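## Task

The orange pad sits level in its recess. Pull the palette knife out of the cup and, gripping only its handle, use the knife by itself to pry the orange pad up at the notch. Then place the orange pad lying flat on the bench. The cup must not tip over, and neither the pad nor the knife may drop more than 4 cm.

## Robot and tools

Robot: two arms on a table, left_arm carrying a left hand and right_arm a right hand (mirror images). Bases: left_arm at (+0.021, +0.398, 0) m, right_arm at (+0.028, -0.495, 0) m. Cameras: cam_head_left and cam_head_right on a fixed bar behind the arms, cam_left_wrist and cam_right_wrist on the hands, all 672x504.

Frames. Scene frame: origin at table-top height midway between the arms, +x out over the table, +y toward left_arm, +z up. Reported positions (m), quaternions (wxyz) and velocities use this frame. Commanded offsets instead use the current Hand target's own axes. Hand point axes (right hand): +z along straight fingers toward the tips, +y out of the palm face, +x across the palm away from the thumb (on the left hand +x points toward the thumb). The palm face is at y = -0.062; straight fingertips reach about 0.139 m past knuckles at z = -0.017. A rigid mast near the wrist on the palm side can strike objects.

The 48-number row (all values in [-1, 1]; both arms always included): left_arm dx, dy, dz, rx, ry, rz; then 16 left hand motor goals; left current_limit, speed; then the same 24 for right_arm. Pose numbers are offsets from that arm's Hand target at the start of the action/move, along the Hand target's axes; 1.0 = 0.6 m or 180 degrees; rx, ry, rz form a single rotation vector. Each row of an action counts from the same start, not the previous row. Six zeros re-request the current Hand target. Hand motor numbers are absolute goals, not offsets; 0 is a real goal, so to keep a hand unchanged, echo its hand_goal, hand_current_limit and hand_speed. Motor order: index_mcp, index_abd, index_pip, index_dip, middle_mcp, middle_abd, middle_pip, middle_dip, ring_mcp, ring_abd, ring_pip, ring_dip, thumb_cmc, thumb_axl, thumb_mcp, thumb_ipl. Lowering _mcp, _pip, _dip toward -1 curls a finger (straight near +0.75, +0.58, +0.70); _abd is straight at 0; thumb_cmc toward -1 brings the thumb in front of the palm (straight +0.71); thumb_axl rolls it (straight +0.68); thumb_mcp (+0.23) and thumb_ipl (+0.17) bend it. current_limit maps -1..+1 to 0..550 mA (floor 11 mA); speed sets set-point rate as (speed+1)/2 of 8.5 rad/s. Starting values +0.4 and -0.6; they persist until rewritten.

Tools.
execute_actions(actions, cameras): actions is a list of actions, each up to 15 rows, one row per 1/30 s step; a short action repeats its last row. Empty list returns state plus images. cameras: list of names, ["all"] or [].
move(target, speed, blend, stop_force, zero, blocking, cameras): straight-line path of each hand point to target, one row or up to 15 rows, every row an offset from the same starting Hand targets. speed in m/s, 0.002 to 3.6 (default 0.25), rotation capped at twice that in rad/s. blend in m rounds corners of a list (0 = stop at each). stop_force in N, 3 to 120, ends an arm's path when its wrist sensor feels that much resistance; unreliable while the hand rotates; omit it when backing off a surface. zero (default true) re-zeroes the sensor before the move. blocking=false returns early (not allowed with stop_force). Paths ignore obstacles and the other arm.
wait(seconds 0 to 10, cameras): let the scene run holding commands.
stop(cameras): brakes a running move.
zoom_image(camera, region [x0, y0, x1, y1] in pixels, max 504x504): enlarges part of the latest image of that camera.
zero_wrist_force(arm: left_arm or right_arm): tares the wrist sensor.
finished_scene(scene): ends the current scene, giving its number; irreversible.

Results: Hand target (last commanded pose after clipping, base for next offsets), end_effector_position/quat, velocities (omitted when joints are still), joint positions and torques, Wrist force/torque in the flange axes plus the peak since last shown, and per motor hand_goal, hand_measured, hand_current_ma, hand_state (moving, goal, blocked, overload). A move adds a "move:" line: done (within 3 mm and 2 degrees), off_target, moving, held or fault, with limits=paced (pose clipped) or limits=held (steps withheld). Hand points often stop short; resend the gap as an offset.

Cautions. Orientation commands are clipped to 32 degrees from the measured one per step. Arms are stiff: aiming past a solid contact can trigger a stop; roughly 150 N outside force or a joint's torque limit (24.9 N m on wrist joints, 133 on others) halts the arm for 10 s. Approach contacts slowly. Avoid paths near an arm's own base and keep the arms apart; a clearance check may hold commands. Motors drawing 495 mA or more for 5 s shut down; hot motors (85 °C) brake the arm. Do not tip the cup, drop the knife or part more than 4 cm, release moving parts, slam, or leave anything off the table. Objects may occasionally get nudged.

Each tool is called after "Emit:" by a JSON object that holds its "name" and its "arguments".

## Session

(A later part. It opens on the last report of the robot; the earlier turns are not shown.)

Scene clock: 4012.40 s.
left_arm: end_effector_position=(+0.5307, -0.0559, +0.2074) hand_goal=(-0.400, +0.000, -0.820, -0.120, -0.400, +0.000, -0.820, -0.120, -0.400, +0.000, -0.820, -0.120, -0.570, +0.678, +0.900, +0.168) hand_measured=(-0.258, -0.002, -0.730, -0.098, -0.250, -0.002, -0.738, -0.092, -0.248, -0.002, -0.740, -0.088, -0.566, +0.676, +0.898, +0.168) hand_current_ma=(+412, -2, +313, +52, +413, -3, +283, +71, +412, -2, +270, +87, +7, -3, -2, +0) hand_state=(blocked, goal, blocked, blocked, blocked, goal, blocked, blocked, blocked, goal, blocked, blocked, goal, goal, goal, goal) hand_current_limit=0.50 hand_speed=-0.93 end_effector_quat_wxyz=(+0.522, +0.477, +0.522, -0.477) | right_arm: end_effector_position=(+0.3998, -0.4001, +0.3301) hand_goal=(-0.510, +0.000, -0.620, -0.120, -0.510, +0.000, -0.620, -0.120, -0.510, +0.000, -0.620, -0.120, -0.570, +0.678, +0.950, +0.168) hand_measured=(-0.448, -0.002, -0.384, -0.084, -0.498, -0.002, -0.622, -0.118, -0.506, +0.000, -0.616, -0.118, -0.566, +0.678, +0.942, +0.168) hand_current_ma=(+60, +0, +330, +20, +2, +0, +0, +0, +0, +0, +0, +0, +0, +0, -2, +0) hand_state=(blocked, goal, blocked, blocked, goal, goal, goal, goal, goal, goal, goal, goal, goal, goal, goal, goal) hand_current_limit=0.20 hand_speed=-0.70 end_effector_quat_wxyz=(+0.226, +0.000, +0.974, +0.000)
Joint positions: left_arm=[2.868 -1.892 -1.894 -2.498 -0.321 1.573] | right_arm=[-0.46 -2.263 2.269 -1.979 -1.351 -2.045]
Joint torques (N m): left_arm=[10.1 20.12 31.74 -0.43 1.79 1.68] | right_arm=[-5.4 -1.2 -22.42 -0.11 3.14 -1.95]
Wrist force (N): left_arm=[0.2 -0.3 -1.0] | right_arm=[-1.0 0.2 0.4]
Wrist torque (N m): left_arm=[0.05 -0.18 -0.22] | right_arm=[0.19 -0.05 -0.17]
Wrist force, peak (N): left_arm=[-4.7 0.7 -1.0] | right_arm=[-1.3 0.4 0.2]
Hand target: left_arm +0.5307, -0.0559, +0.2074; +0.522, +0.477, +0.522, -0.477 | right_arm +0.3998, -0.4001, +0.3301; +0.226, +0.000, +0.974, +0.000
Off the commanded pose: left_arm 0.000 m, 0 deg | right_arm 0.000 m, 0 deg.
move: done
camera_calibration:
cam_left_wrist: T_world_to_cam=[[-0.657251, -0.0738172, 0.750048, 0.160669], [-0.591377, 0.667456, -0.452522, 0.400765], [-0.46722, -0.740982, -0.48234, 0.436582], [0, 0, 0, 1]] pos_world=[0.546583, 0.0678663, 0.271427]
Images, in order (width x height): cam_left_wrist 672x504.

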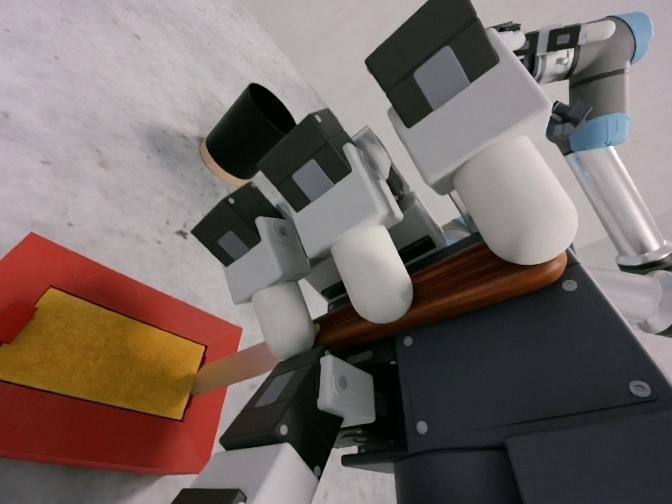

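Emit:
{"name": "move", "arguments": {"target": [0.025,0,0,0,0,0,-0.4,0,-0.82,-0.12,-0.4,0,-0.82,-0.12,-0.4,0,-0.82,-0.12,-0.571,0.677,0.9,0.1676,0.5,-0.93,0,0,0,0,0,0,-0.51,0,-0.62,-0.12,-0.51,0,-0.62,-0.12,-0.51,0,-0.62,-0.12,-0.571,0.677,0.95,0.1676,0.2,-0.7], "speed": 0.003, "stop_force": 4, "cameras": ["cam_left_wrist"]}}

Emit:
{"name": "zoom_image", "arguments": {"camera": "cam_left_wrist", "region": [140, 340, 240, 460]}}

Scene clock: 4026.87 s.
left_arm: end_effector_position=(+0.5308, -0.0559, +0.1924) hand_goal=(-0.400, +0.000, -0.820, -0.120, -0.400, +0.000, -0.820, -0.120, -0.400, +0.000, -0.820, -0.120, -0.570, +0.678, +0.900, +0.168) hand_measured=(-0.258, -0.002, -0.730, -0.098, -0.250, -0.002, -0.738, -0.092, -0.248, -0.002, -0.740, -0.088, -0.566, +0.676, +0.898, +0.168) hand_current_ma=(+413, -2, +313, +52, +413, -3, +283, +71, +413, -2, +270, +87, +7, -3, -2, +0) hand_state=(blocked, goal, blocked, blocked, blocked, goal, blocked, blocked, blocked, goal, blocked, blocked, goal, goal, goal, goal) hand_current_limit=0.50 hand_speed=-0.93 end_effector_quat_wxyz=(+0.522, +0.477, +0.522, -0.477) | right_arm: end_effector_position=(+0.3998, -0.4001, +0.3301) hand_goal=(-0.510, +0.000, -0.620, -0.120, -0.510, +0.000, -0.620, -0.120, -0.510, +0.000, -0.620, -0.120, -0.570, +0.678, +0.950, +0.168) hand_measured=(-0.448, -0.002, -0.384, -0.084, -0.498, -0.002, -0.622, -0.118, -0.506, +0.000, -0.616, -0.118, -0.566, +0.678, +0.942, +0.168) hand_current_ma=(+60, +0, +330, +20, +2, +0, +0, +0, +0, +0, +0, +0, +0, +0, -2, +0) hand_state=(blocked, goal, blocked, blocked, goal, goal, goal, goal, goal, goal, goal, goal, goal, goal, goal, goal) hand_current_limit=0.20 hand_speed=-0.70 end_effector_quat_wxyz=(+0.226, +0.000, +0.974, +0.000)
Joint positions: left_arm=[2.868 -1.915 -1.91 -2.459 -0.321 1.573] | right_arm=[-0.46 -2.263 2.269 -1.979 -1.351 -2.045]
Joint torques (N m): left_arm=[9.97 20.5 6.73 2.83 1.83 -0.15] | right_arm=[-5.51 -0.77 -18.72 -0.06 3 -2.03]
Wrist force (N): left_arm=[-0.1 -0.8 -1.0] | right_arm=[-1.1 0.2 0.1]
Wrist torque (N m): left_arm=[0.01 -0.16 -0.30] | right_arm=[0.21 -0.03 -0.18]
Wrist force, peak (N): left_arm=[-0.2 -0.9 -1.1] | right_arm=[-1.4 0.2 0.2]
Hand target: left_arm +0.5308, -0.0559, +0.1924; +0.522, +0.477, +0.522, -0.477 | right_arm +0.3998, -0.4001, +0.3301; +0.226, +0.000, +0.974, +0.000
Off the commanded pose: left_arm 0.000 m, 0 deg | right_arm 0.000 m, 0 deg.
move: done
camera_calibration:
cam_left_wrist: T_world_to_cam=[[-0.657251, -0.0738172, 0.750048, 0.17192], [-0.591377, 0.667456, -0.452522, 0.393978], [-0.46722, -0.740982, -0.48234, 0.429347], [0, 0, 0, 1]] pos_world=[0.546583, 0.0678663, 0.256427]
Images, in order (width x height): cam_left_wrist 672x504.

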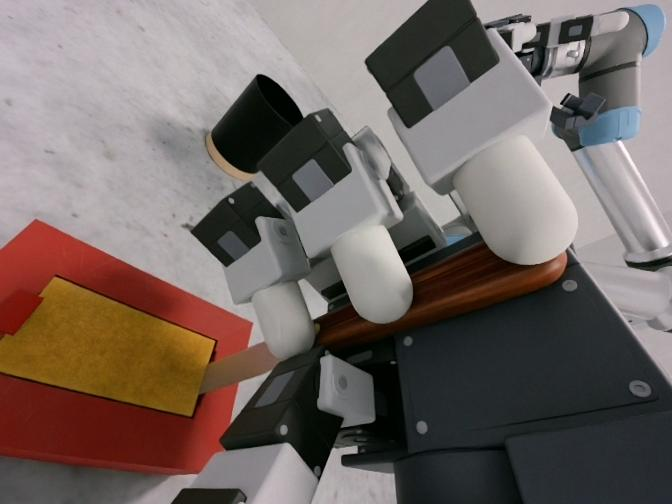

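Scaled by 4.200 from the camera's 672x504 image, which has a finer 960x720 frame.

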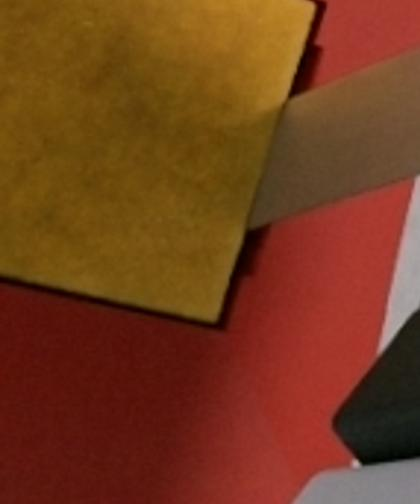

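Emit:
{"name": "move", "arguments": {"target": [0.06,0,0,0,0,0,-0.4,0,-0.82,-0.12,-0.4,0,-0.82,-0.12,-0.4,0,-0.82,-0.12,-0.571,0.677,0.9,0.1676,0.5,-0.93,0,0,0,0,0,0,-0.51,0,-0.62,-0.12,-0.51,0,-0.62,-0.12,-0.51,0,-0.62,-0.12,-0.571,0.677,0.95,0.1676,0.2,-0.7], "speed": 0.004, "stop_force": 4, "cameras": ["cam_left_wrist"]}}

Emit:
{"name": "zoom_image", "arguments": {"camera": "cam_left_wrist", "region": [140, 330, 240, 450]}}

Scene clock: 4039.93 s.
left_arm: end_effector_position=(+0.5308, -0.0559, +0.1890) hand_goal=(-0.400, +0.000, -0.820, -0.120, -0.400, +0.000, -0.820, -0.120, -0.400, +0.000, -0.820, -0.120, -0.570, +0.678, +0.900, +0.168) hand_measured=(-0.258, -0.002, -0.730, -0.098, -0.250, -0.002, -0.738, -0.092, -0.248, -0.002, -0.740, -0.088, -0.566, +0.676, +0.898, +0.168) hand_current_ma=(+412, -2, +313, +52, +412, -2, +283, +71, +412, -2, +270, +87, +7, -3, -2, +0) hand_state=(blocked, goal, blocked, blocked, blocked, goal, blocked, blocked, blocked, goal, blocked, blocked, goal, goal, goal, goal) hand_current_limit=0.50 hand_speed=-0.93 end_effector_quat_wxyz=(+0.522, +0.477, +0.522, -0.477) | right_arm: end_effector_position=(+0.3998, -0.4001, +0.3301) hand_goal=(-0.510, +0.000, -0.620, -0.120, -0.510, +0.000, -0.620, -0.120, -0.510, +0.000, -0.620, -0.120, -0.570, +0.678, +0.950, +0.168) hand_measured=(-0.448, -0.002, -0.384, -0.084, -0.498, -0.002, -0.622, -0.118, -0.506, +0.000, -0.616, -0.118, -0.566, +0.678, +0.942, +0.168) hand_current_ma=(+60, +0, +330, +20, +2, +0, +0, +0, +0, +0, +0, +0, +0, +0, -2, +0) hand_state=(blocked, goal, blocked, blocked, goal, goal, goal, goal, goal, goal, goal, goal, goal, goal, goal, goal) hand_current_limit=0.20 hand_speed=-0.70 end_effector_quat_wxyz=(+0.226, +0.000, +0.974, +0.000)
Joint positions: left_arm=[2.868 -1.921 -1.913 -2.451 -0.321 1.573] | right_arm=[-0.46 -2.263 2.269 -1.979 -1.351 -2.045]
Joint torques (N m): left_arm=[9.8 41.61 29.9 -0.31 1.18 1.34] | right_arm=[-4.71 -1.88 -16.29 -0.04 2.91 -2.02]
Wrist force (N): left_arm=[-4.1 -1.3 -1.1] | right_arm=[-1.1 0.3 0.1]
Wrist torque (N m): left_arm=[-0.01 0.08 -0.60] | right_arm=[0.22 -0.04 -0.17]
Wrist force, peak (N): left_arm=[-6.1 -1.0 -1.0] | right_arm=[-1.4 0.3 0.2]
Hand target: left_arm +0.5308, -0.0559, +0.1890; +0.522, +0.477, +0.522, -0.477 (not the last commanded pose) | right_arm +0.3998, -0.4001, +0.3301; +0.226, +0.000, +0.974, +0.000
Off the commanded pose: left_arm 0.033 m, 0 deg | right_arm 0.000 m, 0 deg.
move: contact (left_arm)
camera_calibration:
cam_left_wrist: T_world_to_cam=[[-0.657251, -0.0738172, 0.750048, 0.174395], [-0.591377, 0.667456, -0.452522, 0.392484], [-0.46722, -0.740982, -0.48234, 0.427755], [0, 0, 0, 1]] pos_world=[0.546583, 0.0678663, 0.253127]
Images, in order (width x height): cam_left_wrist 672x504.

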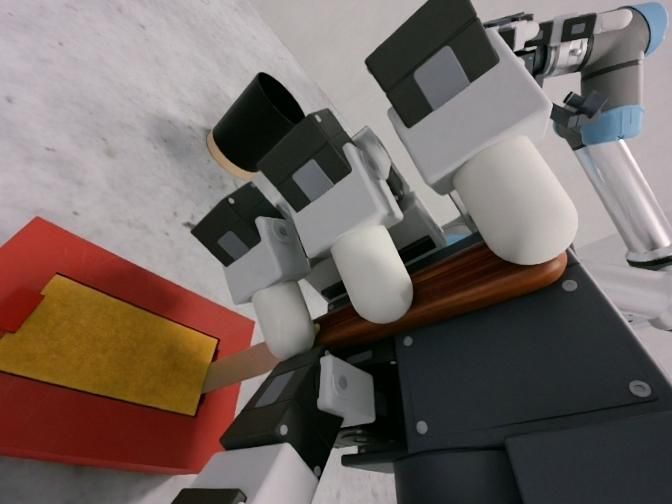

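Scaled by 4.200 from the camera's 672x504 image, which has a finer 960x720 frame.

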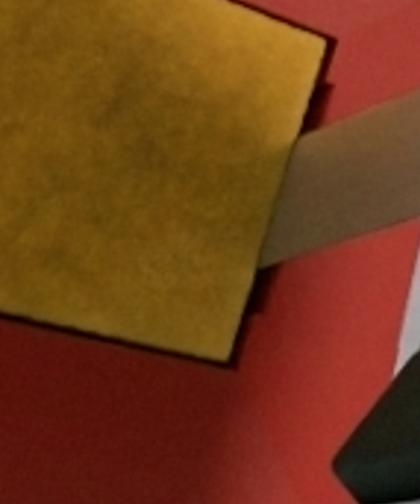

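Emit:
{"name": "move", "arguments": {"target": [-0.0025,0,0,0,0,0,-0.4,0,-0.82,-0.12,-0.4,0,-0.82,-0.12,-0.4,0,-0.82,-0.12,-0.571,0.677,0.9,0.1676,0.5,-0.93,0,0,0,0,0,0,-0.51,0,-0.62,-0.12,-0.51,0,-0.62,-0.12,-0.51,0,-0.62,-0.12,-0.571,0.677,0.95,0.1676,0.2,-0.7], "speed": 0.01}}

Emit:
{"name": "move", "arguments": {"target": [0,0.0083,0,0,0,0,-0.4,0,-0.82,-0.12,-0.4,0,-0.82,-0.12,-0.4,0,-0.82,-0.12,-0.571,0.677,0.9,0.1676,0.5,-0.93,0,0,0,0,0,0,-0.51,0,-0.62,-0.12,-0.51,0,-0.62,-0.12,-0.51,0,-0.62,-0.12,-0.571,0.677,0.95,0.1676,0.2,-0.7], "speed": 0.002, "stop_force": 6, "cameras": ["cam_left_wrist"]}}

Emit:
{"name": "zoom_image", "arguments": {"camera": "cam_left_wrist", "region": [140, 330, 240, 450]}}

Scene clock: 4142.20 s.
left_arm: end_effector_position=(+0.5308, -0.0559, +0.1905) hand_goal=(-0.400, +0.000, -0.820, -0.120, -0.400, +0.000, -0.820, -0.120, -0.400, +0.000, -0.820, -0.120, -0.570, +0.678, +0.900, +0.168) hand_measured=(-0.258, -0.002, -0.730, -0.098, -0.250, -0.002, -0.738, -0.092, -0.248, -0.002, -0.740, -0.088, -0.566, +0.676, +0.898, +0.168) hand_current_ma=(+413, -2, +313, +52, +413, -2, +283, +71, +412, -2, +270, +87, +7, -3, -2, +0) hand_state=(blocked, goal, blocked, blocked, blocked, goal, blocked, blocked, blocked, goal, blocked, blocked, goal, goal, goal, goal) hand_current_limit=0.50 hand_speed=-0.93 end_effector_quat_wxyz=(+0.522, +0.477, +0.522, -0.477) | right_arm: end_effector_position=(+0.3998, -0.4001, +0.3301) hand_goal=(-0.510, +0.000, -0.620, -0.120, -0.510, +0.000, -0.620, -0.120, -0.510, +0.000, -0.620, -0.120, -0.570, +0.678, +0.950, +0.168) hand_measured=(-0.448, -0.002, -0.384, -0.084, -0.498, -0.002, -0.622, -0.118, -0.506, +0.000, -0.616, -0.118, -0.566, +0.678, +0.942, +0.168) hand_current_ma=(+60, +0, +330, +20, +2, +0, +0, +0, +0, +0, +0, +0, +0, +0, -2, +0) hand_state=(blocked, goal, blocked, blocked, goal, goal, goal, goal, goal, goal, goal, goal, goal, goal, goal, goal) hand_current_limit=0.20 hand_speed=-0.70 end_effector_quat_wxyz=(+0.226, +0.000, +0.974, +0.000)
Joint positions: left_arm=[2.868 -1.918 -1.911 -2.455 -0.321 1.573] | right_arm=[-0.46 -2.263 2.269 -1.979 -1.351 -2.045]
Joint torques (N m): left_arm=[9.7 44.42 31.24 -0.05 -0.16 -0.54] | right_arm=[-4.48 -0.39 -15.18 -0.12 2.92 -1.99]
Wrist force (N): left_arm=[0.7 -1.1 -1.0] | right_arm=[-1.3 0.3 0.3]
Wrist torque (N m): left_arm=[0.00 -0.24 -0.31] | right_arm=[0.21 -0.02 -0.18]
Wrist force, peak (N): left_arm=[-4.2 -1.3 -1.3] | right_arm=[-1.4 0.3 0.2]
Hand target: left_arm +0.5308, -0.0559, +0.1905; +0.522, +0.477, +0.522, -0.477 | right_arm +0.3998, -0.4001, +0.3301; +0.226, +0.000, +0.974, +0.000
Off the commanded pose: left_arm 0.000 m, 0 deg | right_arm 0.000 m, 0 deg.
move: done

Scene clock: 4143.20 s.
left_arm: end_effector_position=(+0.5315, -0.0559, +0.1905) hand_goal=(-0.400, +0.000, -0.820, -0.120, -0.400, +0.000, -0.820, -0.120, -0.400, +0.000, -0.820, -0.120, -0.570, +0.678, +0.900, +0.168) hand_measured=(-0.260, -0.002, -0.730, -0.098, -0.250, -0.002, -0.738, -0.092, -0.248, -0.002, -0.738, -0.088, -0.566, +0.676, +0.898, +0.168) hand_current_ma=(+413, -2, +313, +52, +413, -2, +283, +71, +413, -2, +280, +87, +7, -3, -2, +0) hand_state=(blocked, goal, blocked, blocked, blocked, goal, blocked, blocked, blocked, goal, blocked, blocked, goal, goal, goal, goal) hand_current_limit=0.50 hand_speed=-0.93 end_effector_quat_wxyz=(+0.522, +0.477, +0.522, -0.477) | right_arm: end_effector_position=(+0.3998, -0.4001, +0.3301) hand_goal=(-0.510, +0.000, -0.620, -0.120, -0.510, +0.000, -0.620, -0.120, -0.510, +0.000, -0.620, -0.120, -0.570, +0.678, +0.950, +0.168) hand_measured=(-0.448, -0.002, -0.384, -0.084, -0.498, -0.002, -0.622, -0.118, -0.506, +0.000, -0.616, -0.118, -0.566, +0.678, +0.942, +0.168) hand_current_ma=(+60, +0, +330, +20, +2, +0, +0, +0, +0, +0, +0, +0, +0, +0, -2, +0) hand_state=(blocked, goal, blocked, blocked, goal, goal, goal, goal, goal, goal, goal, goal, goal, goal, goal, goal) hand_current_limit=0.20 hand_speed=-0.70 end_effector_quat_wxyz=(+0.226, +0.000, +0.974, +0.000)
Joint positions: left_arm=[2.869 -1.92 -1.91 -2.455 -0.321 1.573] | right_arm=[-0.46 -2.263 2.269 -1.979 -1.351 -2.045]
Joint torques (N m): left_arm=[4.37 42.58 11.29 3 -1.02 0.37] | right_arm=[-5.25 -1.62 -15.95 -0.21 2.91 -1.81]
Wrist force (N): left_arm=[0.4 -7.2 -1.2] | right_arm=[-1.0 0.3 0.2]
Wrist torque (N m): left_arm=[-0.39 -0.24 -1.01] | right_arm=[0.22 -0.06 -0.16]
Wrist force, peak (N): left_arm=[1.5 -7.5 -1.2] | right_arm=[-1.3 0.2 0.1]
Hand target: left_arm +0.5314, -0.0559, +0.1906; +0.522, +0.477, +0.522, -0.477 (not the last commanded pose) | right_arm +0.3998, -0.4001, +0.3301; +0.226, +0.000, +0.974, +0.000
Off the commanded pose: left_arm 0.004 m, 0 deg | right_arm 0.000 m, 0 deg.
move: contact (left_arm)
camera_calibration:
cam_left_wrist: T_world_to_cam=[[-0.657251, -0.0738172, 0.750048, 0.173803], [-0.591377, 0.667456, -0.452522, 0.393569], [-0.46722, -0.740982, -0.48234, 0.428927], [0, 0, 0, 1]] pos_world=[0.547383, 0.0679663, 0.254627]
Images, in order (width x height): cam_left_wrist 672x504.

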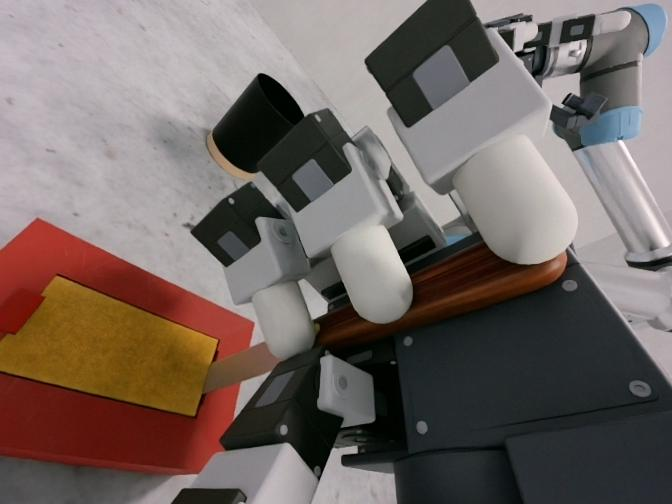

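Scaled by 4.200 from the camera's 672x504 image, which has a finer 960x720 frame.

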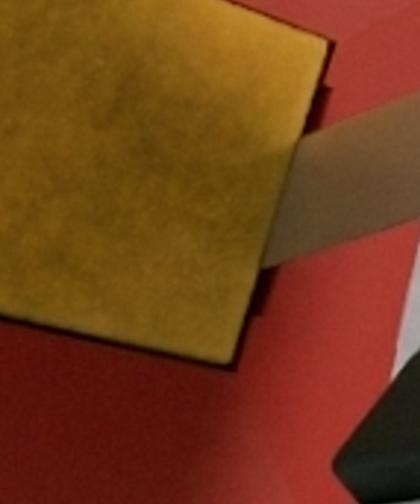

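Emit:
{"name": "move", "arguments": {"target": [-0.00473,-0.01238,0,0,0,0.01667,-0.4,0,-0.82,-0.12,-0.4,0,-0.82,-0.12,-0.4,0,-0.82,-0.12,-0.571,0.677,0.9,0.1676,0.5,-0.93,0,0,0,0,0,0,-0.51,0,-0.62,-0.12,-0.51,0,-0.62,-0.12,-0.51,0,-0.62,-0.12,-0.571,0.677,0.95,0.1676,0.2,-0.7], "speed": 0.01, "cameras": ["cam_left_wrist"]}}

Emit:
{"name": "zoom_image", "arguments": {"camera": "cam_left_wrist", "region": [140, 330, 240, 450]}}

Scene clock: 4192.43 s.
left_arm: end_effector_position=(+0.5240, -0.0565, +0.1934) hand_goal=(-0.400, +0.000, -0.820, -0.120, -0.400, +0.000, -0.820, -0.120, -0.400, +0.000, -0.820, -0.120, -0.570, +0.678, +0.900, +0.168) hand_measured=(-0.260, -0.002, -0.730, -0.098, -0.250, -0.002, -0.738, -0.092, -0.248, -0.002, -0.738, -0.088, -0.566, +0.676, +0.898, +0.168) hand_current_ma=(+412, -2, +313, +52, +413, -2, +283, +71, +413, -2, +280, +87, +7, -3, -2, +0) hand_state=(blocked, goal, blocked, blocked, blocked, goal, blocked, blocked, blocked, goal, blocked, blocked, goal, goal, goal, goal) hand_current_limit=0.50 hand_speed=-0.93 end_effector_quat_wxyz=(+0.534, +0.491, +0.509, -0.463) | right_arm: end_effector_position=(+0.3998, -0.4001, +0.3301) hand_goal=(-0.510, +0.000, -0.620, -0.120, -0.510, +0.000, -0.620, -0.120, -0.510, +0.000, -0.620, -0.120, -0.570, +0.678, +0.950, +0.168) hand_measured=(-0.448, -0.002, -0.384, -0.084, -0.498, -0.002, -0.622, -0.118, -0.506, +0.000, -0.616, -0.118, -0.566, +0.678, +0.942, +0.168) hand_current_ma=(+60, +0, +330, +20, +2, +0, +0, +0, +0, +0, +0, +0, +0, +0, -2, +0) hand_state=(blocked, goal, blocked, blocked, goal, goal, goal, goal, goal, goal, goal, goal, goal, goal, goal, goal) hand_current_limit=0.20 hand_speed=-0.70 end_effector_quat_wxyz=(+0.226, +0.000, +0.974, +0.000)
Joint positions: left_arm=[2.862 -1.908 -1.932 -2.444 -0.327 1.625] | right_arm=[-0.46 -2.263 2.269 -1.979 -1.351 -2.045]
Joint torques (N m): left_arm=[-6.8 43.44 8.14 3.63 -2.69 2.24] | right_arm=[-4.41 -1.18 -15.52 -0.07 2.85 -1.8]
Wrist force (N): left_arm=[1.2 -4.0 -1.0] | right_arm=[-1.1 0.3 0.1]
Wrist torque (N m): left_arm=[-0.20 -0.25 -0.74] | right_arm=[0.22 -0.04 -0.17]
Wrist force, peak (N): left_arm=[0.9 -7.4 -1.0] | right_arm=[-1.4 0.3 0.2]
Hand target: left_arm +0.5240, -0.0566, +0.1934; +0.534, +0.491, +0.509, -0.463 | right_arm +0.3998, -0.4001, +0.3301; +0.226, +0.000, +0.974, +0.000
Off the commanded pose: left_arm 0.000 m, 0 deg | right_arm 0.000 m, 0 deg.
move: done
camera_calibration:
cam_left_wrist: T_world_to_cam=[[-0.695409, -0.0772309, 0.714452, 0.193438], [-0.567054, 0.669689, -0.479548, 0.383485], [-0.441425, -0.738615, -0.509502, 0.41812], [0, 0, 0, 1]] pos_world=[0.536543, 0.0669535, 0.25873]
Images, in order (width x height): cam_left_wrist 672x504.

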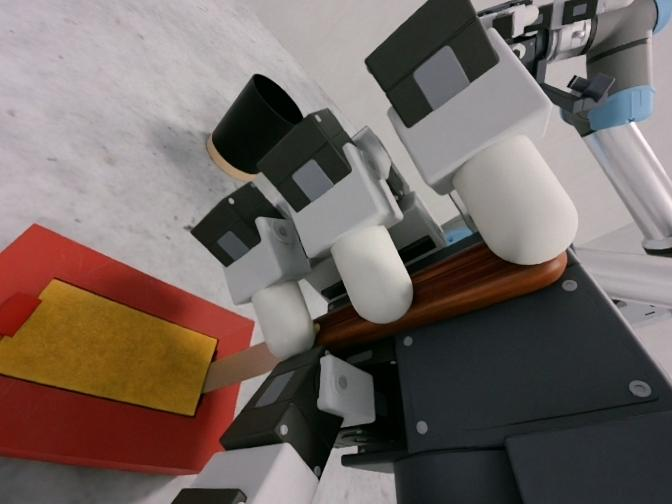

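Scaled by 4.200 from the camera's 672x504 image, which has a finer 960x720 frame.

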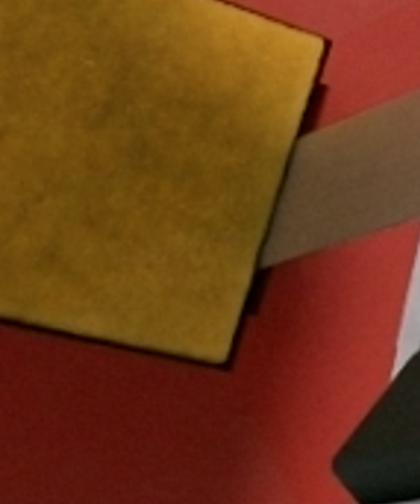

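Emit:
{"name": "move", "arguments": {"target": [-0.00333,0.0007,0,0,0,0,-0.4,0,-0.82,-0.12,-0.4,0,-0.82,-0.12,-0.4,0,-0.82,-0.12,-0.571,0.677,0.9,0.1676,0.5,-0.93,0,0,0,0,0,0,-0.51,0,-0.62,-0.12,-0.51,0,-0.62,-0.12,-0.51,0,-0.62,-0.12,-0.571,0.677,0.95,0.1676,0.2,-0.7], "speed": 0.004, "cameras": ["cam_left_wrist"]}}

Emit:
{"name": "zoom_image", "arguments": {"camera": "cam_left_wrist", "region": [140, 330, 240, 450]}}

Scene clock: 4209.77 s.
left_arm: end_effector_position=(+0.5243, -0.0566, +0.1954) hand_goal=(-0.400, +0.000, -0.820, -0.120, -0.400, +0.000, -0.820, -0.120, -0.400, +0.000, -0.820, -0.120, -0.570, +0.678, +0.900, +0.168) hand_measured=(-0.260, -0.002, -0.730, -0.098, -0.250, -0.002, -0.738, -0.092, -0.248, -0.002, -0.738, -0.088, -0.566, +0.676, +0.898, +0.168) hand_current_ma=(+413, -2, +313, +52, +413, -2, +283, +71, +413, -2, +280, +87, +7, -3, -2, +0) hand_state=(blocked, goal, blocked, blocked, blocked, goal, blocked, blocked, blocked, goal, blocked, blocked, goal, goal, goal, goal) hand_current_limit=0.50 hand_speed=-0.93 end_effector_quat_wxyz=(+0.534, +0.491, +0.509, -0.463) | right_arm: end_effector_position=(+0.3998, -0.4001, +0.3301) hand_goal=(-0.510, +0.000, -0.620, -0.120, -0.510, +0.000, -0.620, -0.120, -0.510, +0.000, -0.620, -0.120, -0.570, +0.678, +0.950, +0.168) hand_measured=(-0.448, -0.002, -0.384, -0.084, -0.498, -0.002, -0.622, -0.118, -0.506, +0.000, -0.616, -0.118, -0.566, +0.678, +0.942, +0.168) hand_current_ma=(+60, +0, +330, +20, +2, +0, +0, +0, +0, +0, +0, +0, +0, +0, -2, +0) hand_state=(blocked, goal, blocked, blocked, goal, goal, goal, goal, goal, goal, goal, goal, goal, goal, goal, goal) hand_current_limit=0.20 hand_speed=-0.70 end_effector_quat_wxyz=(+0.226, +0.000, +0.974, +0.000)
Joint positions: left_arm=[2.863 -1.905 -1.929 -2.45 -0.327 1.625] | right_arm=[-0.46 -2.263 2.269 -1.979 -1.351 -2.045]
Joint torques (N m): left_arm=[12.39 43.89 34.84 1 0.83 0.19] | right_arm=[-4.79 -1.51 -15.32 -0.08 2.87 -1.61]
Wrist force (N): left_arm=[0.2 -6.2 -1.0] | right_arm=[-1.0 0.1 0.1]
Wrist torque (N m): left_arm=[-0.34 -0.21 -1.06] | right_arm=[0.20 -0.05 -0.17]
Wrist force, peak (N): left_arm=[1.1 -6.4 -1.2] | right_arm=[-1.3 0.4 0.0]
Hand target: left_arm +0.5243, -0.0565, +0.1954; +0.534, +0.491, +0.509, -0.463 | right_arm +0.3998, -0.4001, +0.3301; +0.226, +0.000, +0.974, +0.000
Off the commanded pose: left_arm 0.000 m, 0 deg | right_arm 0.000 m, 0 deg.
move: done
camera_calibration:
cam_left_wrist: T_world_to_cam=[[-0.695489, -0.0771369, 0.714384, 0.192202], [-0.566956, 0.669701, -0.479648, 0.38453], [-0.441425, -0.738614, -0.509503, 0.419228], [0, 0, 0, 1]] pos_world=[0.536743, 0.0669536, 0.260731]
Images, in order (width x height): cam_left_wrist 672x504.

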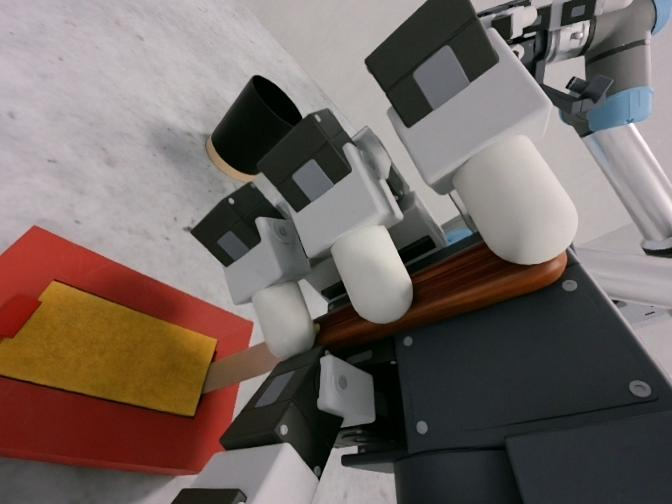

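Scaled by 4.200 from the camera's 672x504 image, which has a finer 960x720 frame.

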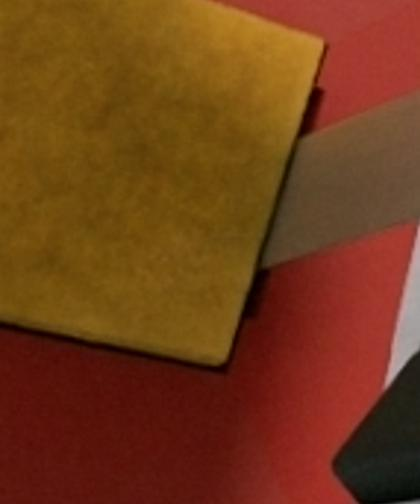

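Emit:
{"name": "move", "arguments": {"target": [0,0,0,0,0,0,-0.4,0,-0.82,-0.12,-0.4,0,-0.82,-0.12,-0.4,0,-0.82,-0.12,-0.571,0.677,0.9,0.1676,0.5,-0.93,0.2352,0.4318,0.3545,-0.0608,0,-0.1249,-0.51,0,-0.62,-0.12,-0.51,0,-0.62,-0.12,-0.51,0,-0.62,-0.12,-0.571,0.677,0.95,0.1676,0.2,-0.7], "speed": 0.12, "cameras": ["cam_right_wrist","cam_left_wrist","cam_head_right"]}}

Scene clock: 4258.33 s.
left_arm: end_effector_position=(+0.5243, -0.0565, +0.1954) hand_goal=(-0.400, +0.000, -0.820, -0.120, -0.400, +0.000, -0.820, -0.120, -0.400, +0.000, -0.820, -0.120, -0.570, +0.678, +0.900, +0.168) hand_measured=(-0.260, -0.002, -0.730, -0.098, -0.250, -0.002, -0.738, -0.092, -0.248, -0.002, -0.738, -0.088, -0.566, +0.676, +0.898, +0.168) hand_current_ma=(+413, -2, +313, +52, +412, -2, +283, +71, +412, -2, +280, +87, +7, -3, -2, +0) hand_state=(blocked, goal, blocked, blocked, blocked, goal, blocked, blocked, blocked, goal, blocked, blocked, goal, goal, goal, goal) hand_current_limit=0.50 hand_speed=-0.93 end_effector_quat_wxyz=(+0.534, +0.491, +0.509, -0.463) | right_arm: end_effector_position=(+0.3664, -0.1412, +0.0768) hand_goal=(-0.510, +0.000, -0.620, -0.120, -0.510, +0.000, -0.620, -0.120, -0.510, +0.000, -0.620, -0.120, -0.570, +0.678, +0.950, +0.168) hand_measured=(-0.448, -0.002, -0.384, -0.084, -0.498, -0.002, -0.622, -0.118, -0.504, +0.000, -0.616, -0.118, -0.566, +0.678, +0.942, +0.168) hand_current_ma=(+60, +0, +330, +20, +2, +0, +0, +0, +0, +0, +0, +0, +0, +0, -2, +0) hand_state=(blocked, goal, blocked, blocked, goal, goal, goal, goal, goal, goal, goal, goal, goal, goal, goal, goal) hand_current_limit=0.20 hand_speed=-0.70 end_effector_quat_wxyz=(+0.220, -0.211, +0.951, +0.048)
Joint positions: left_arm=[2.863 -1.905 -1.929 -2.45 -0.327 1.625] | right_arm=[0.373 -1.425 2.547 -3.144 -1.518 -1.682]
Joint torques (N m): left_arm=[12.6 43.53 34.38 1.01 0.32 2.58] | right_arm=[6.88 -11.77 -20.31 -5.88 -2.48 2.52]
Wrist force (N): left_arm=[1.0 -6.6 -1.1] | right_arm=[-1.1 0.3 0.1]
Wrist torque (N m): left_arm=[-0.36 -0.22 -1.08] | right_arm=[0.22 -0.03 -0.28]
Wrist force, peak (N): left_arm=[1.0 -7.1 -0.9] | right_arm=[-1.5 -0.1 -0.5]
Hand target: left_arm +0.5243, -0.0565, +0.1954; +0.534, +0.491, +0.509, -0.463 | right_arm +0.3664, -0.1412, +0.0768; +0.220, -0.211, +0.951, +0.048
Off the commanded pose: left_arm 0.000 m, 0 deg | right_arm 0.000 m, 0 deg.
move: done
camera_calibration:
cam_left_wrist: T_world_to_cam=[[-0.695481, -0.0772346, 0.714382, 0.192202], [-0.567029, 0.669653, -0.479628, 0.384671], [-0.441344, -0.738647, -0.509525, 0.419288], [0, 0, 0, 1]] pos_world=[0.536843, 0.0669537, 0.260831]
cam_right_wrist: T_world_to_cam=[[0.357999, 0.880771, 0.309967, -0.00197916], [0.313175, -0.426005, 0.848788, -0.284682], [0.879635, -0.206791, -0.428345, -0.190184], [0, 0, 0, 1]] pos_world=[0.257156, -0.158861, 0.160784]
Images, in order (width x height): cam_head_right 672x504, cam_left_wrist 672x504, cam_right_wrist 672x504.

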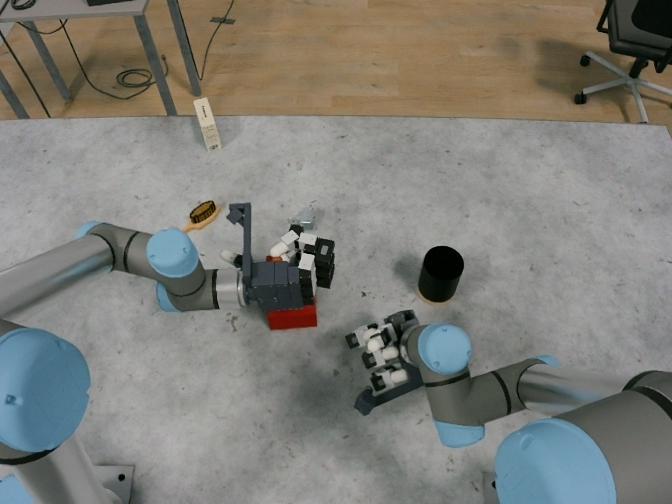

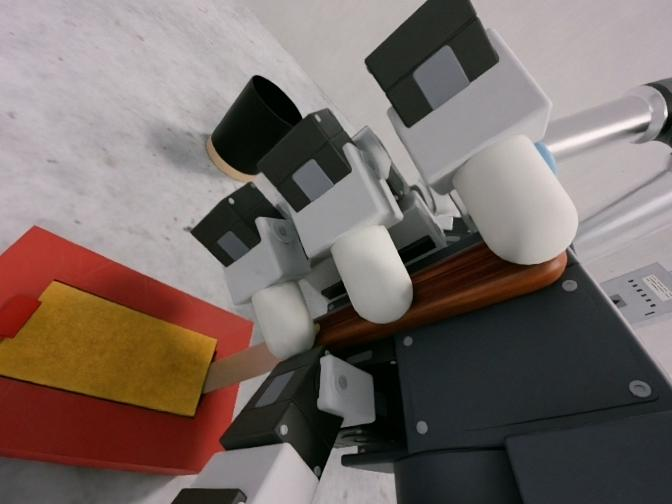

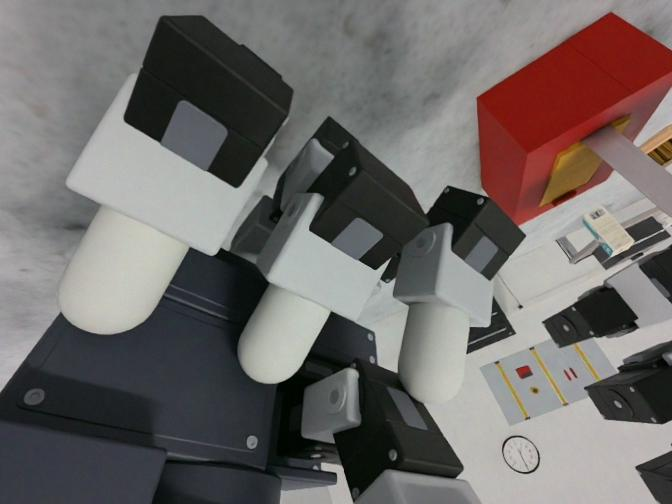

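Great view. Zoom.

Emit:
{"name": "zoom_image", "arguments": {"camera": "cam_right_wrist", "region": [530, 90, 660, 220]}}

Scaled by 3.877 from the camera's 672x504 image, which has a finer 960x720 frame.

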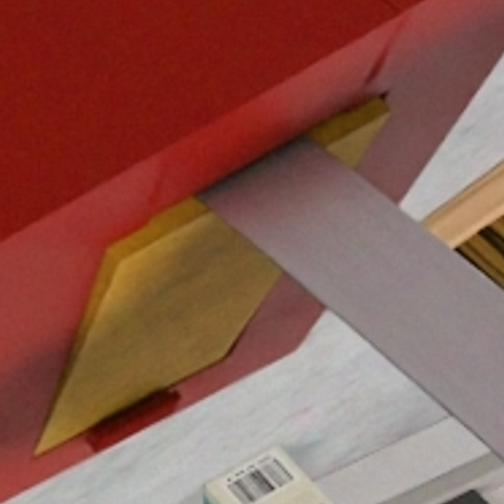

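Emit:
{"name": "move", "arguments": {"target": [-0.005,0.0003,0,0,0,0,-0.4,0,-0.82,-0.12,-0.4,0,-0.82,-0.12,-0.4,0,-0.82,-0.12,-0.571,0.677,0.9,0.1676,0.5,-0.93,0,0,0,0,0,0,-0.51,0,-0.62,-0.12,-0.51,0,-0.62,-0.12,-0.51,0,-0.62,-0.12,-0.571,0.677,0.95,0.1676,0.2,-0.7], "speed": 0.005, "cameras": ["cam_right_wrist"]}}

Emit:
{"name": "zoom_image", "arguments": {"camera": "cam_right_wrist", "region": [530, 90, 660, 220]}}

Scene clock: 4277.63 s.
left_arm: end_effector_position=(+0.5243, -0.0565, +0.1984) hand_goal=(-0.400, +0.000, -0.820, -0.120, -0.400, +0.000, -0.820, -0.120, -0.400, +0.000, -0.820, -0.120, -0.570, +0.678, +0.900, +0.168) hand_measured=(-0.260, -0.002, -0.730, -0.098, -0.250, -0.002, -0.738, -0.092, -0.248, -0.002, -0.738, -0.088, -0.566, +0.676, +0.898, +0.168) hand_current_ma=(+412, -2, +313, +52, +412, -2, +283, +71, +412, -2, +280, +87, +7, -3, -2, +0) hand_state=(blocked, goal, blocked, blocked, blocked, goal, blocked, blocked, blocked, goal, blocked, blocked, goal, goal, goal, goal) hand_current_limit=0.50 hand_speed=-0.93 end_effector_quat_wxyz=(+0.534, +0.491, +0.509, -0.463) | right_arm: end_effector_position=(+0.3664, -0.1412, +0.0768) hand_goal=(-0.510, +0.000, -0.620, -0.120, -0.510, +0.000, -0.620, -0.120, -0.510, +0.000, -0.620, -0.120, -0.570, +0.678, +0.950, +0.168) hand_measured=(-0.448, -0.002, -0.384, -0.084, -0.498, -0.002, -0.622, -0.118, -0.504, +0.000, -0.616, -0.118, -0.566, +0.678, +0.942, +0.168) hand_current_ma=(+60, +0, +330, +20, +2, +0, +0, +0, +0, +0, +0, +0, +0, +0, -2, +0) hand_state=(blocked, goal, blocked, blocked, goal, goal, goal, goal, goal, goal, goal, goal, goal, goal, goal, goal) hand_current_limit=0.20 hand_speed=-0.70 end_effector_quat_wxyz=(+0.220, -0.211, +0.951, +0.048)
Joint positions: left_arm=[2.863 -1.901 -1.926 -2.457 -0.327 1.625] | right_arm=[0.373 -1.425 2.547 -3.144 -1.518 -1.682]
Joint torques (N m): left_arm=[12.84 43.2 34.23 1.07 0.65 0.34] | right_arm=[6.78 -11.62 -20.3 -5.79 -2.5 2.67]
Wrist force (N): left_arm=[0.1 -6.7 -0.9] | right_arm=[-1.0 0.3 0.1]
Wrist torque (N m): left_arm=[-0.39 -0.20 -1.12] | right_arm=[0.22 -0.05 -0.27]
Wrist force, peak (N): left_arm=[0.8 -7.3 -1.0] | right_arm=[-1.2 0.3 0.0]
Hand target: left_arm +0.5243, -0.0565, +0.1984; +0.534, +0.491, +0.509, -0.463 | right_arm +0.3664, -0.1412, +0.0768; +0.220, -0.211, +0.951, +0.048
Off the commanded pose: left_arm 0.000 m, 0 deg | right_arm 0.000 m, 0 deg.
move: done
camera_calibration:
cam_right_wrist: T_world_to_cam=[[0.357999, 0.880771, 0.309967, -0.00197916], [0.313175, -0.426005, 0.848788, -0.284682], [0.879635, -0.206791, -0.428345, -0.190184], [0, 0, 0, 1]] pos_world=[0.257156, -0.158861, 0.160784]
Images, in order (width x height): cam_right_wrist 672x504.

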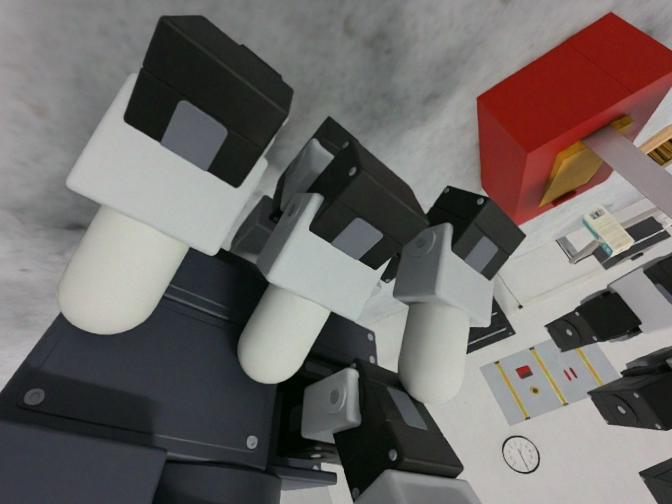

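Scaled by 3.877 from the camera's 672x504 image, which has a finer 960x720 frame.

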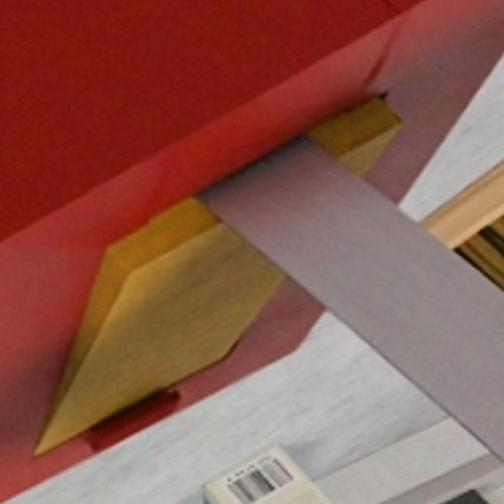

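Emit:
{"name": "move", "arguments": {"target": [-0.00667,0.0003,0,0,0,0,-0.4,0,-0.82,-0.12,-0.4,0,-0.82,-0.12,-0.4,0,-0.82,-0.12,-0.571,0.677,0.9,0.1676,0.5,-0.93,0,0,0,0,0,0,-0.51,0,-0.62,-0.12,-0.51,0,-0.62,-0.12,-0.51,0,-0.62,-0.12,-0.571,0.677,0.95,0.1676,0.2,-0.7], "speed": 0.005, "cameras": ["cam_right_wrist"]}}

Emit:
{"name": "zoom_image", "arguments": {"camera": "cam_right_wrist", "region": [530, 90, 660, 220]}}

Scene clock: 4303.03 s.
left_arm: end_effector_position=(+0.5243, -0.0565, +0.2024) hand_goal=(-0.400, +0.000, -0.820, -0.120, -0.400, +0.000, -0.820, -0.120, -0.400, +0.000, -0.820, -0.120, -0.570, +0.678, +0.900, +0.168) hand_measured=(-0.260, -0.002, -0.730, -0.098, -0.250, -0.002, -0.738, -0.092, -0.248, -0.002, -0.738, -0.088, -0.566, +0.676, +0.898, +0.168) hand_current_ma=(+413, -2, +313, +52, +413, -2, +283, +71, +412, -2, +280, +87, +7, -3, -2, +0) hand_state=(blocked, goal, blocked, blocked, blocked, goal, blocked, blocked, blocked, goal, blocked, blocked, goal, goal, goal, goal) hand_current_limit=0.50 hand_speed=-0.93 end_effector_quat_wxyz=(+0.534, +0.491, +0.509, -0.463) | right_arm: end_effector_position=(+0.3664, -0.1412, +0.0768) hand_goal=(-0.510, +0.000, -0.620, -0.120, -0.510, +0.000, -0.620, -0.120, -0.510, +0.000, -0.620, -0.120, -0.570, +0.678, +0.950, +0.168) hand_measured=(-0.448, -0.002, -0.384, -0.084, -0.498, -0.002, -0.622, -0.118, -0.504, +0.000, -0.616, -0.118, -0.566, +0.678, +0.942, +0.168) hand_current_ma=(+60, +0, +330, +20, +2, +0, +0, +0, +0, +0, +0, +0, +0, +0, -2, +0) hand_state=(blocked, goal, blocked, blocked, goal, goal, goal, goal, goal, goal, goal, goal, goal, goal, goal, goal) hand_current_limit=0.20 hand_speed=-0.70 end_effector_quat_wxyz=(+0.220, -0.211, +0.951, +0.048)
Joint positions: left_arm=[2.863 -1.894 -1.922 -2.468 -0.327 1.625] | right_arm=[0.373 -1.425 2.547 -3.144 -1.518 -1.682]
Joint torques (N m): left_arm=[6.86 43.8 34.36 1.03 -0.47 0.38] | right_arm=[6.17 -11.27 -18.67 -5.93 -2.47 2.4]
Wrist force (N): left_arm=[0.4 -6.8 -1.0] | right_arm=[-1.0 0.1 0.1]
Wrist torque (N m): left_arm=[-0.39 -0.20 -1.08] | right_arm=[0.19 -0.05 -0.28]
Wrist force, peak (N): left_arm=[0.8 -7.4 -1.2] | right_arm=[-1.2 0.5 0.0]
Hand target: left_arm +0.5243, -0.0565, +0.2024; +0.534, +0.491, +0.509, -0.463 | right_arm +0.3664, -0.1412, +0.0768; +0.220, -0.211, +0.951, +0.048
Off the commanded pose: left_arm 0.000 m, 0 deg | right_arm 0.000 m, 0 deg.
move: done
camera_calibration:
cam_right_wrist: T_world_to_cam=[[0.357999, 0.880771, 0.309967, -0.00197916], [0.313175, -0.426005, 0.848788, -0.284682], [0.879635, -0.206791, -0.428345, -0.190184], [0, 0, 0, 1]] pos_world=[0.257156, -0.158861, 0.160784]
Images, in order (width x height): cam_right_wrist 672x504.

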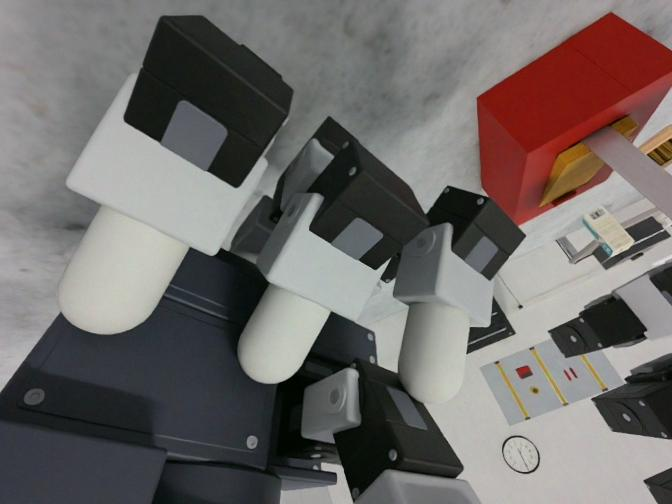

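Scaled by 3.877 from the camera's 672x504 image, which has a finer 960x720 frame.

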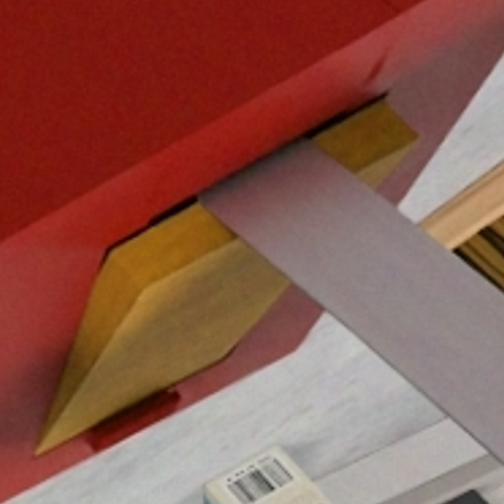

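Emit:
{"name": "move", "arguments": {"target": [-0.00667,0.0003,0,0,0,0,-0.4,0,-0.82,-0.12,-0.4,0,-0.82,-0.12,-0.4,0,-0.82,-0.12,-0.571,0.677,0.9,0.1676,0.5,-0.93,0,0,0,0,0,0,-0.51,0,-0.62,-0.12,-0.51,0,-0.62,-0.12,-0.51,0,-0.62,-0.12,-0.571,0.677,0.95,0.1676,0.2,-0.7], "speed": 0.005, "cameras": ["cam_right_wrist"]}}

Emit:
{"name": "zoom_image", "arguments": {"camera": "cam_right_wrist", "region": [530, 90, 660, 220]}}

Scene clock: 4315.57 s.
left_arm: end_effector_position=(+0.5243, -0.0565, +0.2064) hand_goal=(-0.400, +0.000, -0.820, -0.120, -0.400, +0.000, -0.820, -0.120, -0.400, +0.000, -0.820, -0.120, -0.570, +0.678, +0.900, +0.168) hand_measured=(-0.260, -0.002, -0.730, -0.098, -0.250, -0.002, -0.738, -0.092, -0.248, -0.002, -0.738, -0.088, -0.566, +0.676, +0.898, +0.168) hand_current_ma=(+412, -2, +313, +52, +413, -2, +283, +71, +412, -2, +280, +87, +7, -3, -2, +0) hand_state=(blocked, goal, blocked, blocked, blocked, goal, blocked, blocked, blocked, goal, blocked, blocked, goal, goal, goal, goal) hand_current_limit=0.50 hand_speed=-0.93 end_effector_quat_wxyz=(+0.534, +0.491, +0.509, -0.463) | right_arm: end_effector_position=(+0.3664, -0.1412, +0.0768) hand_goal=(-0.510, +0.000, -0.620, -0.120, -0.510, +0.000, -0.620, -0.120, -0.510, +0.000, -0.620, -0.120, -0.570, +0.678, +0.950, +0.168) hand_measured=(-0.448, -0.002, -0.384, -0.084, -0.498, -0.002, -0.622, -0.118, -0.504, +0.000, -0.616, -0.118, -0.566, +0.678, +0.942, +0.168) hand_current_ma=(+60, +0, +330, +20, +2, +0, +0, +0, +0, +0, +0, +0, +0, +0, -2, +0) hand_state=(blocked, goal, blocked, blocked, goal, goal, goal, goal, goal, goal, goal, goal, goal, goal, goal, goal) hand_current_limit=0.20 hand_speed=-0.70 end_effector_quat_wxyz=(+0.220, -0.211, +0.951, +0.048)
Joint positions: left_arm=[2.863 -1.888 -1.918 -2.478 -0.327 1.625] | right_arm=[0.373 -1.425 2.547 -3.144 -1.518 -1.682]
Joint torques (N m): left_arm=[-4.95 42.97 33.51 0.74 -2.83 0.45] | right_arm=[5.89 -11.28 -16.33 -5.82 -2.6 2.26]
Wrist force (N): left_arm=[0.2 -5.5 -0.9] | right_arm=[-1.0 0.3 0.1]
Wrist torque (N m): left_arm=[-0.31 -0.16 -0.95] | right_arm=[0.22 -0.05 -0.28]
Wrist force, peak (N): left_arm=[0.7 -6.9 -1.2] | right_arm=[-1.2 0.4 0.0]
Hand target: left_arm +0.5243, -0.0565, +0.2064; +0.534, +0.491, +0.509, -0.463 | right_arm +0.3664, -0.1412, +0.0768; +0.220, -0.211, +0.951, +0.048
Off the commanded pose: left_arm 0.000 m, 0 deg | right_arm 0.000 m, 0 deg.
move: done
camera_calibration:
cam_right_wrist: T_world_to_cam=[[0.357999, 0.880771, 0.309967, -0.00197916], [0.313175, -0.426005, 0.848788, -0.284682], [0.879635, -0.206791, -0.428345, -0.190184], [0, 0, 0, 1]] pos_world=[0.257156, -0.158861, 0.160784]
Images, in order (width x height): cam_right_wrist 672x504.

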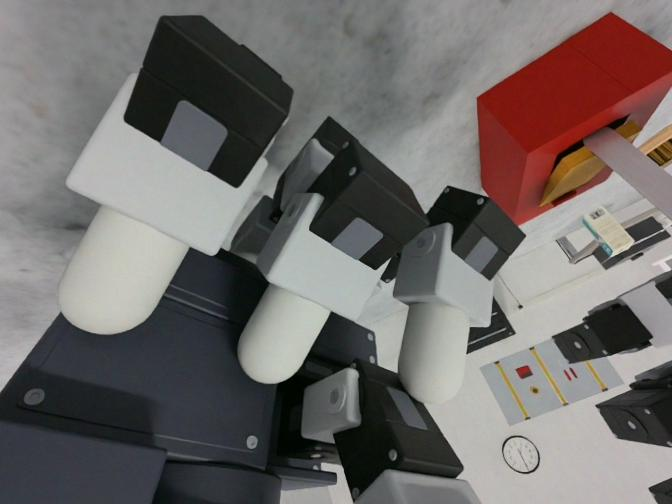

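Scaled by 3.877 from the camera's 672x504 image, which has a finer 960x720 frame.

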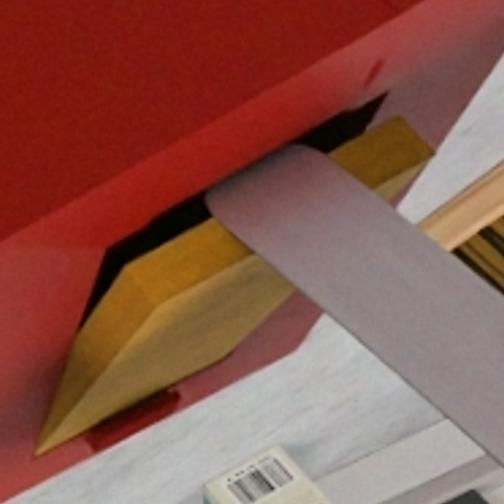

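Emit:
{"name": "move", "arguments": {"target": [[-0.007395,-0.020625,0,0,0,0.02778,-0.4,0,-0.82,-0.12,-0.4,0,-0.82,-0.12,-0.4,0,-0.82,-0.12,-0.571,0.677,0.9,0.1676,0.5,-0.93,0,0,0,0,0,0,-0.51,0,-0.62,-0.12,-0.51,0,-0.62,-0.12,-0.51,0,-0.62,-0.12,-0.571,0.677,0.95,0.1676,0.2,-0.7],[-0.012965,-0.041817,0,0,0,0.05556,-0.4,0,-0.82,-0.12,-0.4,0,-0.82,-0.12,-0.4,0,-0.82,-0.12,-0.571,0.677,0.9,0.1676,0.5,-0.93,0,0,0,0,0,0,-0.51,0,-0.62,-0.12,-0.51,0,-0.62,-0.12,-0.51,0,-0.62,-0.12,-0.571,0.677,0.95,0.1676,0.2,-0.7]], "speed": 0.015, "blend": [0.001,0], "cameras": ["cam_right_wrist","cam_left_wrist"]}}

Emit:
{"name": "zoom_image", "arguments": {"camera": "cam_right_wrist", "region": [530, 90, 660, 220]}}

Scene clock: 4373.80 s.
left_arm: end_effector_position=(+0.4989, -0.0588, +0.2129) hand_goal=(-0.400, +0.000, -0.820, -0.120, -0.400, +0.000, -0.820, -0.120, -0.400, +0.000, -0.820, -0.120, -0.570, +0.678, +0.900, +0.168) hand_measured=(-0.260, -0.002, -0.730, -0.098, -0.250, -0.002, -0.738, -0.092, -0.250, -0.002, -0.738, -0.088, -0.566, +0.676, +0.898, +0.168) hand_current_ma=(+412, -2, +313, +52, +412, -2, +283, +71, +413, -2, +280, +87, +7, -3, -2, +0) hand_state=(blocked, goal, blocked, blocked, blocked, goal, blocked, blocked, blocked, goal, blocked, blocked, goal, goal, goal, goal) hand_current_limit=0.50 hand_speed=-0.93 end_effector_quat_wxyz=(+0.573, +0.533, +0.465, -0.415) | right_arm: end_effector_position=(+0.3664, -0.1412, +0.0768) hand_goal=(-0.510, +0.000, -0.620, -0.120, -0.510, +0.000, -0.620, -0.120, -0.510, +0.000, -0.620, -0.120, -0.570, +0.678, +0.950, +0.168) hand_measured=(-0.448, -0.002, -0.384, -0.084, -0.498, -0.002, -0.622, -0.118, -0.504, +0.000, -0.616, -0.118, -0.566, +0.678, +0.942, +0.168) hand_current_ma=(+60, +0, +330, +20, +2, +0, +0, +0, +0, +0, +0, +0, +0, +0, -2, +0) hand_state=(blocked, goal, blocked, blocked, goal, goal, goal, goal, goal, goal, goal, goal, goal, goal, goal, goal) hand_current_limit=0.20 hand_speed=-0.70 end_effector_quat_wxyz=(+0.220, -0.211, +0.951, +0.048)
Joint positions: left_arm=[2.842 -1.857 -1.991 -2.436 -0.348 1.799] | right_arm=[0.373 -1.425 2.547 -3.144 -1.518 -1.682]
Joint torques (N m): left_arm=[-8.2 41.14 6.23 2.94 -2.08 1.94] | right_arm=[5.29 -11.19 -10.27 -5.73 -2.21 2.23]
Wrist force (N): left_arm=[0.3 -0.8 -0.9] | right_arm=[-0.9 0.2 0.1]
Wrist torque (N m): left_arm=[-0.05 -0.22 -0.35] | right_arm=[0.22 -0.07 -0.26]
Wrist force, peak (N): left_arm=[0.2 -6.1 -1.0] | right_arm=[-1.3 0.3 0.1]
Hand target: left_arm +0.4989, -0.0588, +0.2129; +0.573, +0.533, +0.464, -0.415 | right_arm +0.3664, -0.1412, +0.0768; +0.220, -0.211, +0.951, +0.048
Off the commanded pose: left_arm 0.000 m, 0 deg | right_arm 0.000 m, 0 deg.
move: done
camera_calibration:
cam_left_wrist: T_world_to_cam=[[-0.808371, -0.0873066, 0.582163, 0.245757], [-0.476459, 0.677831, -0.55994, 0.352513], [-0.345722, -0.730016, -0.589537, 0.385055], [0, 0, 0, 1]] pos_world=[0.499742, 0.0636086, 0.28132]
cam_right_wrist: T_world_to_cam=[[0.357999, 0.880771, 0.309967, -0.00197916], [0.313175, -0.426005, 0.848788, -0.284682], [0.879635, -0.206791, -0.428345, -0.190184], [0, 0, 0, 1]] pos_world=[0.257156, -0.158861, 0.160784]
Images, in order (width x height): cam_left_wrist 672x504, cam_right_wrist 672x504.

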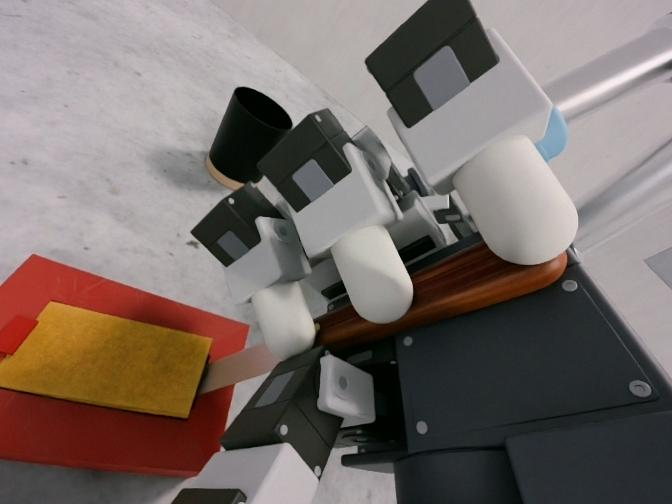

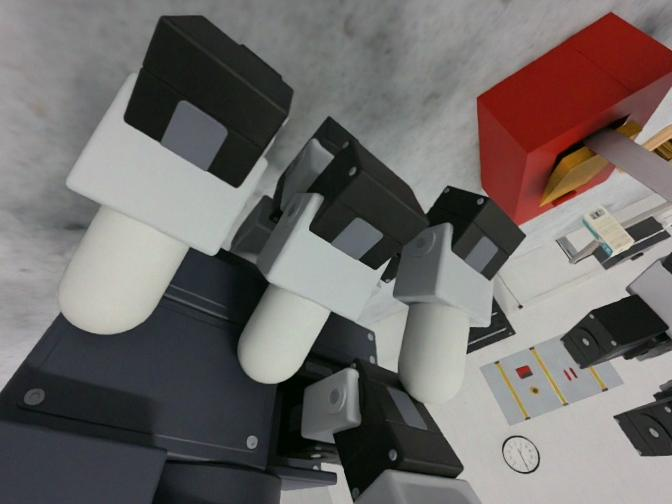

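Scaled by 3.877 from the camera's 672x504 image, which has a finer 960x720 frame.

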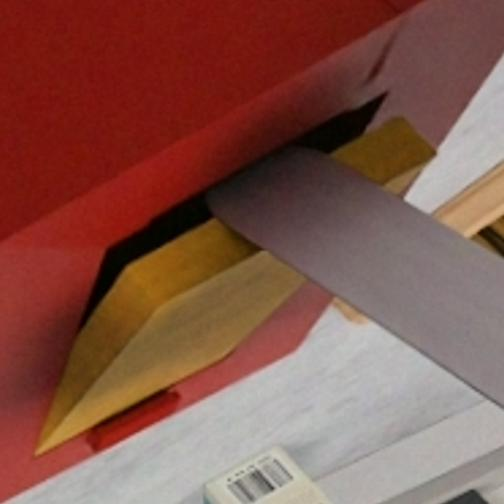

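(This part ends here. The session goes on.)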